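# Move one bread packet from the tray onto each plate

## Task

Take two of the bread packets off the tray and set one lying flat on each of the two plates, so the third packet stays on the tray. The tray, the basket and the plates must stay roughly where they began, with the basket standing upright. When finished, neither arm may be in contact with anything on the table.

## Robot and tools

Robot: two arms, left_arm and right_arm, each ending in a two-finger gripper. Their bases sit near (-0.029, +0.281, +0.041) m for left_arm and (-0.048, -0.315, +0.003) m for right_arm. A camera stand is behind them. Loose objects may occasionally be nudged by an outside push.

Frames: the scene frame has its origin at table height, halfway between the nominal arm bases. +x points out over the table, +y toward left_arm, +z up. Image left and right do not match arm names. Reported end_effector_position (metres) and end_effector_quat_wxyz are in the scene frame. This position is the point between the finger pads, about 1 cm behind the fingertips. The fingers point along the gripper's own +z and open and close along its y. Motion offsets are expressed along each arm's own Hand target axes, not scene axes. Reported poses can be wrong by a few centimetres, more at long reach.

Row format, shared by execute_actions and move: one row is a single flat list of 14 numbers, each in [-1, 1]. The first 7 are for left_arm: dx, dy, dz, rx, ry, rz, opening. The next 7 are the same for right_arm. Both arms are always included, even if only one should move. dx, dy, dz are offsets from the arm's Hand target as it stood when the action or move began, in that target's own axes, scaled so 1.0 = 0.6 m. rx, ry, rz form one rotation vector, scaled so 1.0 = 180 degrees. Offsets are never relative to the previous row, so sending the same offset again moves the arm further. Opening is absolute, not an offset: +1 is fully open (0.094 m) and -1 is closed. Sending all six pose numbers as 0 re-requests the current Hand target. Every row must also carry the opening you want, because a 0 there commands a half-open gripper.

execute_actions(actions, cameras): actions is a list of actions. Each action is a table of up to 15 rows, one per 1/30 s step. A short table repeats its last row until 15 steps are filled. An empty list returns the state plus images.

move(target, speed, blend, opening_speed, grip_force, blocking, cameras): sends grippers along straight paths toward target. target is one 14-number row or a list of up to 15 rows, all offsets from the same starting Hand targets. speed is m/s, 0.002 to 2.9, default 0.25; rotation is capped at twice that in rad/s. It may be one number or one per target. blend is in metres and rounds corners at intermediate targets; 0 stops at each. opening_speed is in units of the -1..+1 scale per second, at least 0.2; use it to close gently. grip_force is newtons per pad, 10 to 50, per arm or one value. It persists, and lower values close slowly. blocking=false returns after about 0.5 s while motion continues. The whole move is capped at 10 s. Paths do not avoid obstacles or the other arm. Faster moves lag, overshoot and hit harder. Keep paths away from an arm's own base.

wait(seconds): 0 to 10 s, holding the last commands. stop(): brakes a running move. zoom_image(camera, region=[x0,y0,x1,y1]): region is in image pixels, at most 504x504, from the newest images. Cameras: cam_head_left, cam_head_right, cam_left_wrist, cam_right_wrist, each 672x504. read_manual gives licence text only. finished_scene(scene) ends the scene; call nothing after it in that reply.

Results: each result shows the robot's state. Hand target is the last commanded pose after clipping, and the next offsets count from it. Grippers often settle a few centimetres short of it because of friction or load. Resending zeros re-requests the target, or you can send the gap as an offset. grip_measured is the measured opening on the same -1..+1 scale, slightly wide when empty. Joint velocities marked within noise mean that arm is still. Joint torques include gravity and are noisy, so they are weak evidence of contact. A move adds a move: line giving the ending: done, off_target, moving, held or fault. limits=paced means the commanded pose was clipped; limits=held means steps were withheld. Done or off_target says nothing about contact. The controller clips each commanded rotation to within 40 degrees of the current orientation.

Gripping: fingers follow the command until they meet resistance. Force then rises about 1 N per 0.001 and jumps to the force limit around 20 N. To release, command an opening well above grip_measured. Squeeze soft packets slowly and with reduced force.

Avoid: dropping or tossing packets, releasing while they move, fast impacts, pressing hard on the table or fixtures, and any contact between the two arms or grippers, which can fail the scene. Also avoid knocking the basket over or shifting the tray or plates. Nothing may fall off the table. Do not strain the wrist-camera cables; cable contact counts as a touch. Long holds, stretched poses and pushing at unreachable targets heat motors. At 90 °C an arm folds and stops working. Finish with both grippers lifted clear and open.

Each tool is called after ">>>" as name(argument=value, ...) on one line, values as JSON.

## Session

>>> execute_actions(actions=[])

Scene clock: 0.00 s.
left_arm: end_effector_position=(+0.3634, +0.1551, +0.2173) grip_measured=+1.000 end_effector_quat_wxyz=(+0.470, +0.005, +0.882, -0.043) | right_arm: end_effector_position=(+0.2843, -0.3141, +0.3095) grip_measured=+1.000 end_effector_quat_wxyz=(+0.608, +0.157, +0.771, -0.100)
Joint positions: left_arm=[-0.451 1.362 0.881 -0.134 -0.278 -0.278 0.094] | right_arm=[0.295 0.941 0.857 -0.232 0.69 0.244 0.094]
Joint velocities: within noise
Joint torques (N m): no reading
Heat: left arm: 30 °C; right arm: 31 °C.
Hand target: left_arm +0.3658, +0.1547, +0.2282; +0.482, +0.002, +0.875, -0.047 | right_arm +0.2826, -0.3152, +0.3108; +0.608, +0.158, +0.772, -0.101
Tool commands: left_gripper/opening=+1.0 right_gripper/opening=+1.0
camera_calibration:
cam_left_wrist: T_world_to_cam=[[-0.0221033, -0.997709, 0.0639366, 0.150987], [-0.855574, -0.0142078, -0.517486, 0.46481], [0.517209, -0.0661406, -0.8533, 0.100472], [0, 0, 0, 1]] pos_world=[0.349051, 0.16389, 0.316612]
cam_right_wrist: T_world_to_cam=[[-0.348494, -0.936673, -0.0345845, -0.182661], [-0.58459, 0.246046, -0.773121, 0.518866], [0.732671, -0.249211, -0.633315, -0.00010824], [0, 0, 0, 1]] pos_world=[0.239747, -0.298785, 0.39476]

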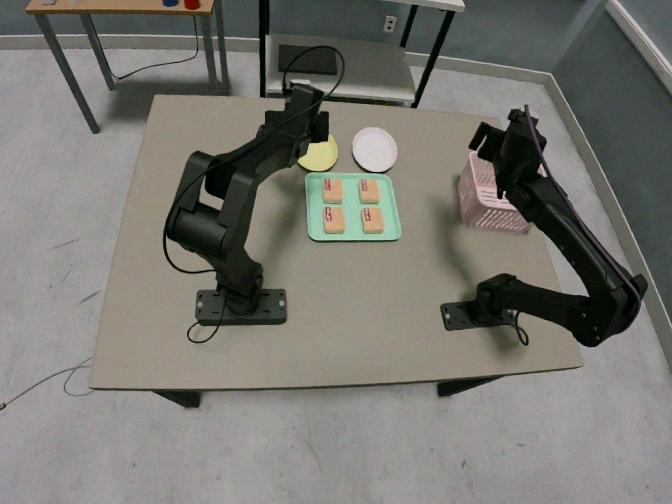

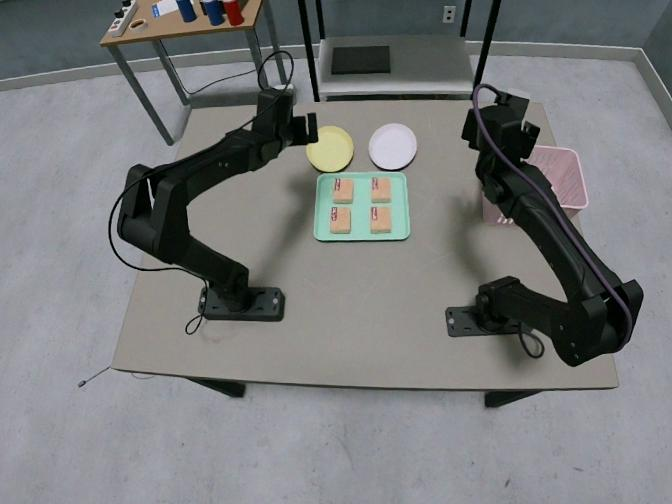

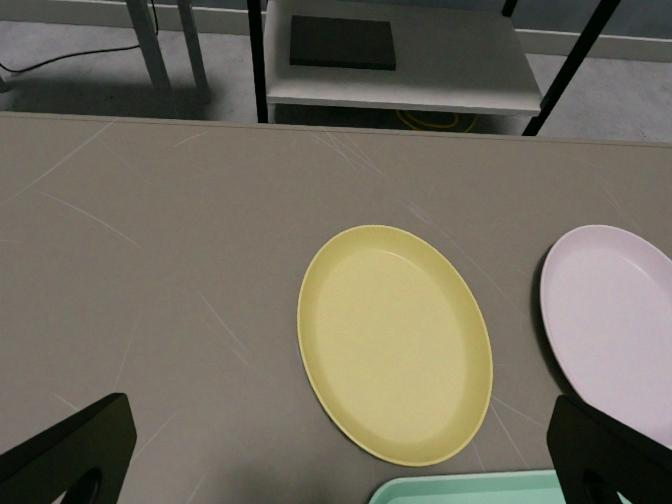

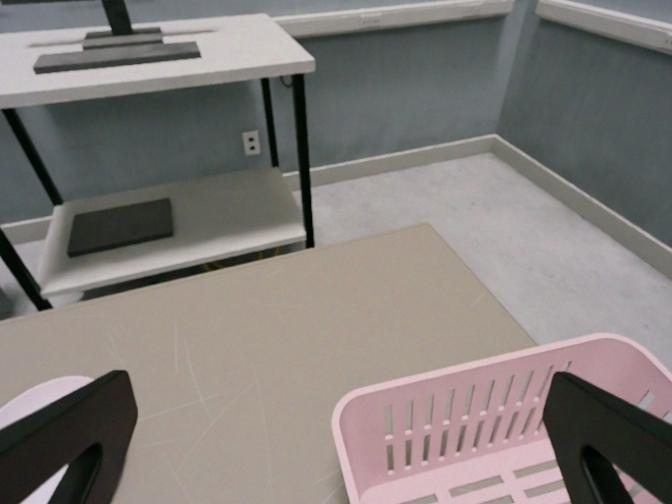

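>>> move(target=[0.157,0.064,-0.015,-0.031,0.265,0.001,1,0.405,0.396,0.007,-0.077,0.364,-0.101,1], speed=0.35, cameras=["cam_left_wrist","cam_right_wrist"])

Scene clock: 28.33 s.
left_arm: end_effector_position=(+0.3013, +0.1920, +0.1439) grip_measured=+1.000 end_effector_quat_wxyz=(+0.079, -0.002, +0.997, +0.006) | right_arm: end_effector_position=(+0.3225, -0.0689, +0.0898) grip_measured=+1.000 end_effector_quat_wxyz=(+0.099, +0.005, +0.995, +0.005)
Joint positions: left_arm=[-0.315 1.705 1.345 -1.064 -0.057 -0.297 0.094] | right_arm=[0.57 2.094 1.795 -1.105 0.109 0.628 0.094]
Joint torques (N m): left_arm=[0.29 -6.39 9.33 0.27 0.01 0.08] | right_arm=[0.34 -10.41 8.61 0.37 0.02 -0.02]
Heat: left arm: 35 °C; right arm: 34 °C.
Hand target: left_arm +0.3095, +0.1897, +0.1505; +0.086, -0.001, +0.996, +0.000 | right_arm +0.3221, -0.0665, +0.0827; +0.088, +0.000, +0.996, -0.001
Off the commanded pose: left_arm 0.011 m, 1 deg | right_arm 0.008 m, 2 deg.
move: off_target (left_arm)
camera_calibration:
cam_left_wrist: T_world_to_cam=[[0.0181342, -0.999197, -0.0357406, 0.193501], [-0.961792, -0.0271998, 0.272425, 0.295091], [-0.273178, 0.0294348, -0.961513, 0.307759], [0, 0, 0, 1]] pos_world=[0.364381, 0.192314, 0.222439]
cam_right_wrist: T_world_to_cam=[[0.0011999, -0.999704, -0.0242964, -0.0652774], [-0.969895, -0.00708009, 0.24342, 0.326548], [-0.24352, 0.0232728, -0.969617, 0.257742], [0, 0, 0, 1]] pos_world=[0.379561, -0.0689445, 0.168837]
Images, in order (width x height): cam_left_wrist 672x504, cam_right_wrist 672x504.

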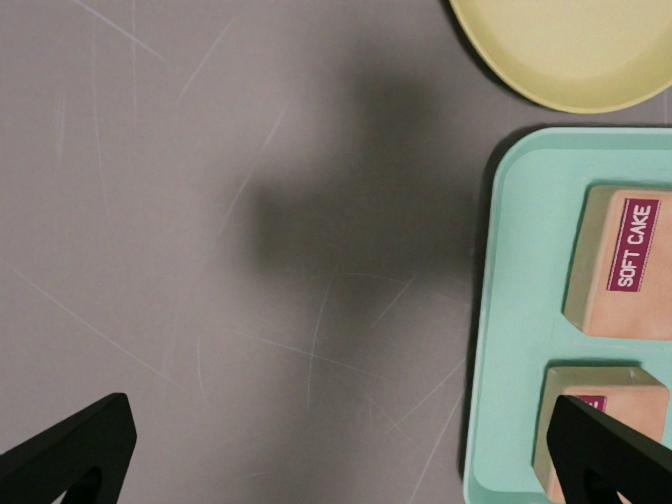

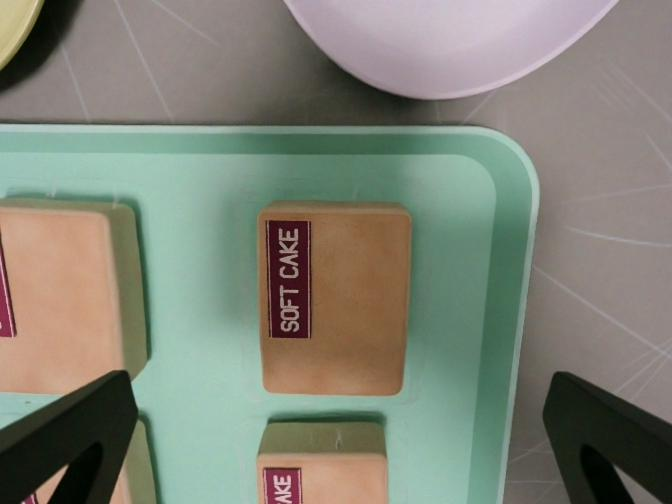

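>>> move(target=[[0,0,0,0,0,0,1,0.033,-0.004,0.128,0,0,0,1],[0,0,0,0,0,0,1,0.033,-0.004,0.128,0,0,0,-0.08],[0,0,0,0,0,0,1,0.0085,-0.004,-0.012,0,0,0,-0.08],[0.015,-0.226,0.15,0,0,0,1,-0.268,-0.059,0.103,0,0,0,-0.08]], speed=[0.12,0.1,0.15,0.2], blend=[0,0,0.02,0], grip_force=28, opening_speed=0.8, cameras=["cam_left_wrist","cam_right_wrist"])

Scene clock: 59.10 s.
left_arm: end_effector_position=(+0.3031, +0.0587, +0.0562) grip_measured=+1.000 end_effector_quat_wxyz=(+0.069, +0.006, +0.998, +0.004) | right_arm: end_effector_position=(+0.4936, -0.1033, +0.0673) grip_measured=+0.277 end_effector_quat_wxyz=(+0.162, +0.003, +0.986, +0.027)
Joint positions: left_arm=[-0.649 2.033 1.421 -0.851 -0.087 -0.615 0.094] | right_arm=[0.336 2.751 2.842 -1.339 0.074 0.387 0.06]
Joint torques (N m): left_arm=[0.28 -8.72 8.73 0.39 -0.2 -0.06] | right_arm=[0.25 -14.06 8.58 0.61 -0.01 -0.02]
Heat: left arm: 34 °C; right arm: 34 °C.
Hand target: left_arm +0.3165, +0.0541, +0.0603; +0.086, -0.001, +0.996, +0.000 | right_arm +0.4913, -0.1017, +0.0503; +0.088, +0.000, +0.996, -0.001
Off the commanded pose: left_arm 0.015 m, 2 deg | right_arm 0.017 m, 9 deg.
elbow stopped short (right arm): the move would have taken joint 3 (elbow) straighter than the controller allows.
grip_force (N): 28, 28
move: off_target (left_arm, right_arm); target 2's new opening was sent with right_arm's hand 0.016 m and 1 deg from that target
camera_calibration:
cam_left_wrist: T_world_to_cam=[[0.00108517, -0.999459, -0.0328581, 0.0621738], [-0.956616, -0.0106108, 0.29116, 0.313413], [-0.291351, 0.0311166, -0.95611, 0.233066], [0, 0, 0, 1]] pos_world=[0.367652, 0.0582135, 0.133626]
cam_right_wrist: T_world_to_cam=[[0.0148563, -0.99763, -0.0671807, -0.104138], [-0.992864, -0.0226695, 0.117079, 0.515939], [-0.118324, 0.0649619, -0.990848, 0.222227], [0, 0, 0, 1]] pos_world=[0.540099, -0.106631, 0.152792]
Images, in order (width x height): cam_left_wrist 672x504, cam_right_wrist 672x504.

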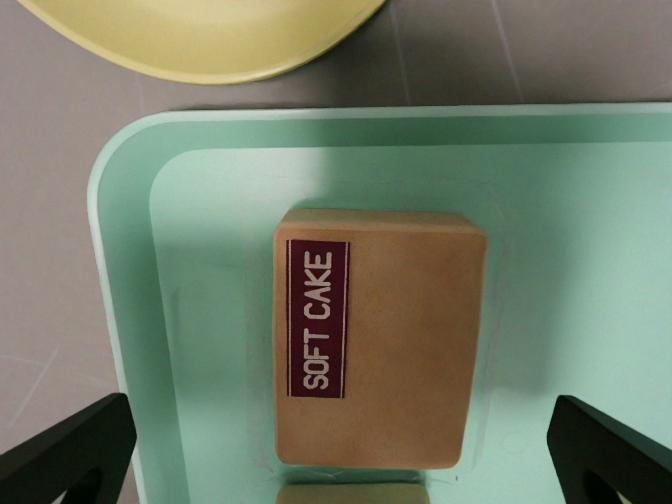

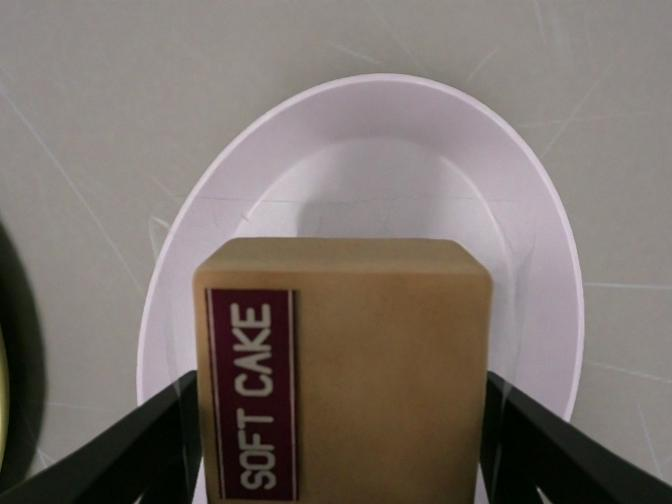

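>>> move(target=[[0.043,-0.0085,0.0855,0,0,0,1,0.012,-0.015,0.099,0,0,0,-0.08],[0.043,-0.0085,0.0855,0,0,0,-0.08,0.012,-0.015,0.099,0,0,0,0.8],[0.0185,-0.0085,-0.0545,0,0,0,-0.08,0.007,-0.015,-0.12,0,0,0,0.8],[-0.249,0.06,0.044,0,0,0,-0.08,0.37,-0.057,-0.32,0,0,0,0.8]], speed=[0.08,0.1,0.15,0.25], blend=[0,0,0.02,0], opening_speed=1.0, cameras=["all"])

Scene clock: 91.43 s.
left_arm: end_effector_position=(+0.4638, +0.0960, +0.0610) grip_measured=+0.346 end_effector_quat_wxyz=(+0.084, -0.007, +0.996, +0.004) | right_arm: end_effector_position=(+0.2391, -0.1334, +0.1989) grip_measured=+0.799 end_effector_quat_wxyz=(+0.080, -0.004, +0.997, +0.000)
Joint positions: left_arm=[-0.404 2.532 2.281 -1.167 -0.072 -0.394 0.063] | right_arm=[0.551 1.735 1.752 -1.455 0.09 0.594 0.085]
Joint torques (N m): left_arm=[-0.47 -11.78 9.5 0.29 -0.01 0.09] | right_arm=[0.17 -10.48 5.07 0.55 0.16 0.09]
Heat: left arm: 35 °C; right arm: 34 °C.
Hand target: left_arm +0.4681, +0.0904, +0.0599; +0.086, -0.001, +0.996, +0.000 | right_arm +0.2390, -0.1357, +0.2003; +0.088, +0.000, +0.996, -0.001
Off the commanded pose: left_arm 0.007 m, 1 deg | right_arm 0.003 m, 1 deg.
elbow stopped short (right arm): the move would have taken joint 3 (elbow) straighter than the controller allows.
grip_force (N): 28, 28
move: done; target 2's new opening was sent with right_arm's hand 0.030 m and 5 deg from that target
camera_calibration:
cam_left_wrist: T_world_to_cam=[[0.0274185, -0.999124, -0.0316219, 0.0871607], [-0.964313, -0.0347704, 0.262473, 0.473839], [-0.263342, 0.0232967, -0.964421, 0.271521], [0, 0, 0, 1]] pos_world=[0.526042, 0.0972343, 0.140247]
cam_right_wrist: T_world_to_cam=[[0.0169072, -0.999758, -0.0140864, -0.132855], [-0.959527, -0.0201846, 0.280892, 0.20696], [-0.281109, 0.00876713, -0.959636, 0.349733], [0, 0, 0, 1]] pos_world=[0.299143, -0.131712, 0.275612]

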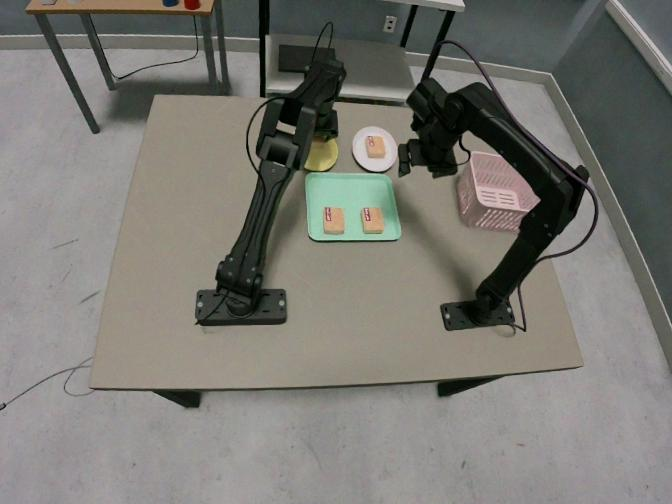

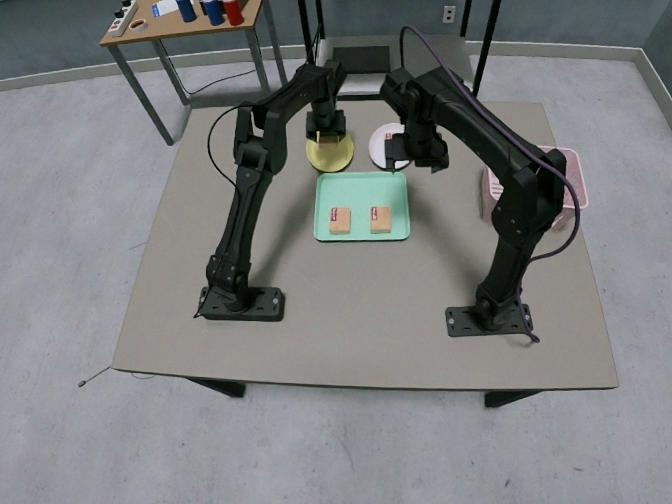

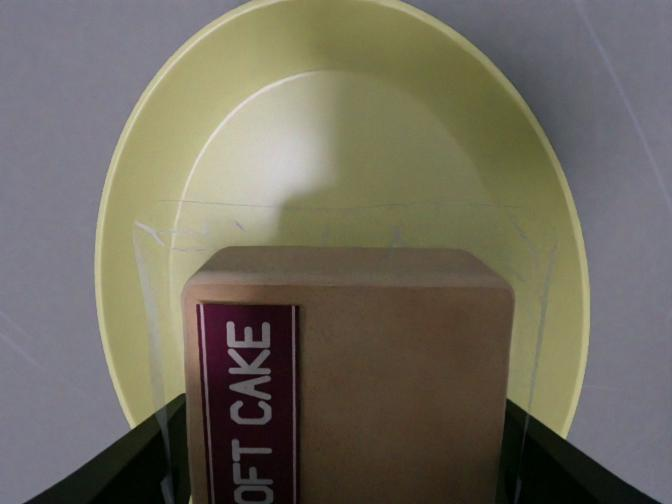

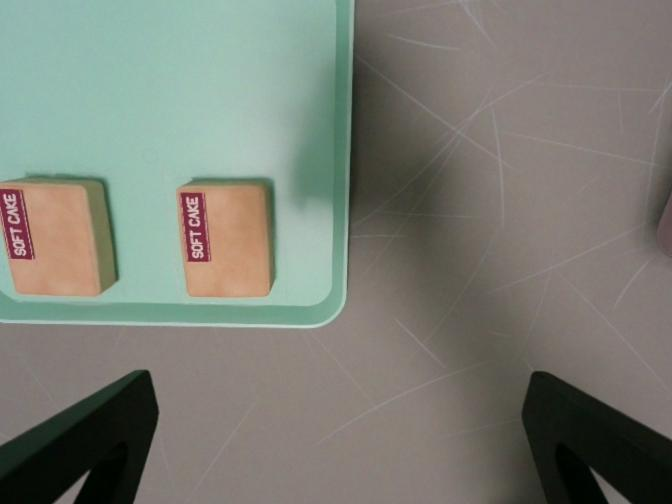

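>>> move(target=[[0.007,0.004,0.105,0,0,0,-0.08,0,0,0,0,0,0,0.8],[0.007,0.004,0.105,0,0,0,0.8,0,0,0,0,0,0,0.8],[0.007,0.004,-0.115,0,0,0,0.8,0,0,0,0,0,0,0.8]], speed=[0.08,0.1,0.15], opening_speed=1.0, cameras=["cam_left_wrist","cam_head_left","cam_head_right"])

Scene clock: 104.43 s.
left_arm: end_effector_position=(+0.4464, +0.0982, +0.1020) grip_measured=+0.798 end_effector_quat_wxyz=(+0.060, +0.001, +0.998, +0.012) | right_arm: end_effector_position=(+0.2391, -0.1334, +0.1989) grip_measured=+0.799 end_effector_quat_wxyz=(+0.080, -0.004, +0.997, +0.000)
Joint positions: left_arm=[-0.411 2.522 2.431 -1.379 -0.068 -0.387 0.084] | right_arm=[0.551 1.735 1.752 -1.455 0.09 0.594 0.085]
Joint torques (N m): left_arm=[-0.5 -15.9 8.96 0.17 -0.05 -0.06] | right_arm=[0.16 -10.47 5.07 0.56 0.16 0.1]
Heat: left arm: 35 °C; right arm: 33 °C.
Hand target: left_arm +0.4520, +0.0927, +0.1273; +0.086, -0.001, +0.996, +0.000 | right_arm +0.2390, -0.1357, +0.2003; +0.088, +0.000, +0.996, -0.001
Off the commanded pose: left_arm 0.026 m, 3 deg | right_arm 0.003 m, 1 deg.
grip_force (N): 28, 28
move: off_target (left_arm); target 2's new opening was sent with left_arm's hand 0.020 m and 1 deg from that target
camera_calibration:
cam_left_wrist: T_world_to_cam=[[0.0109668, -0.998707, -0.049648, 0.100261], [-0.950971, -0.0257642, 0.308206, 0.434878], [-0.309087, 0.0438338, -0.950023, 0.323427], [0, 0, 0, 1]] pos_world=[0.512424, 0.0971582, 0.178208]
Images, in order (width x height): cam_head_left 672x504, cam_head_right 672x504, cam_left_wrist 672x504.

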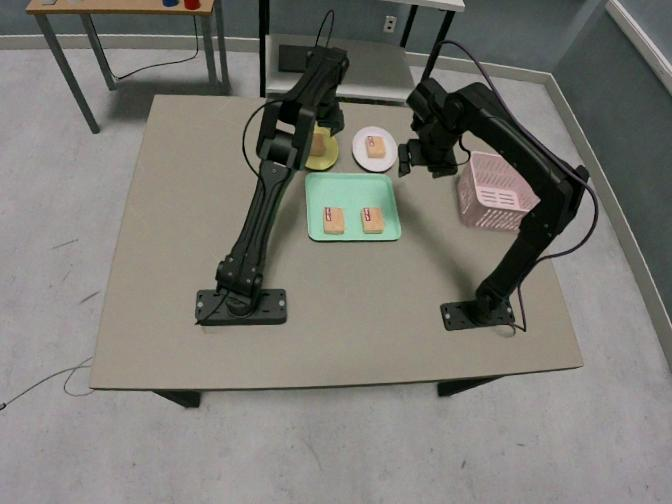

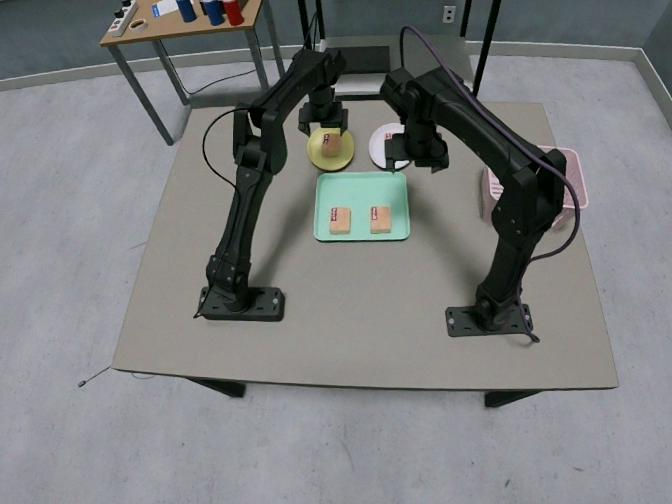

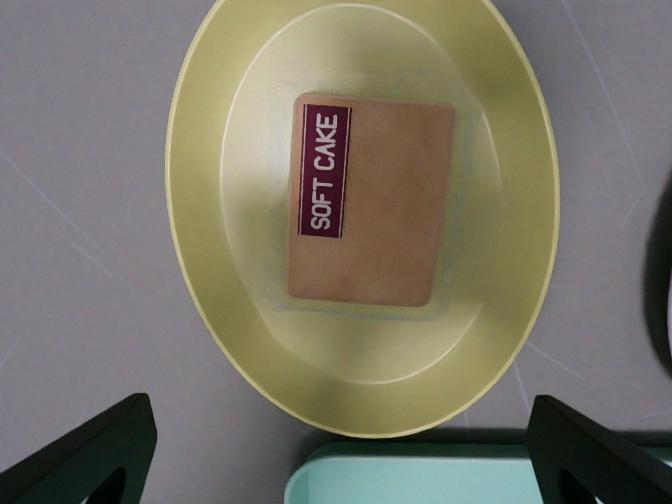

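>>> finished_scene(scene=3)

The scene is finished: the task was done.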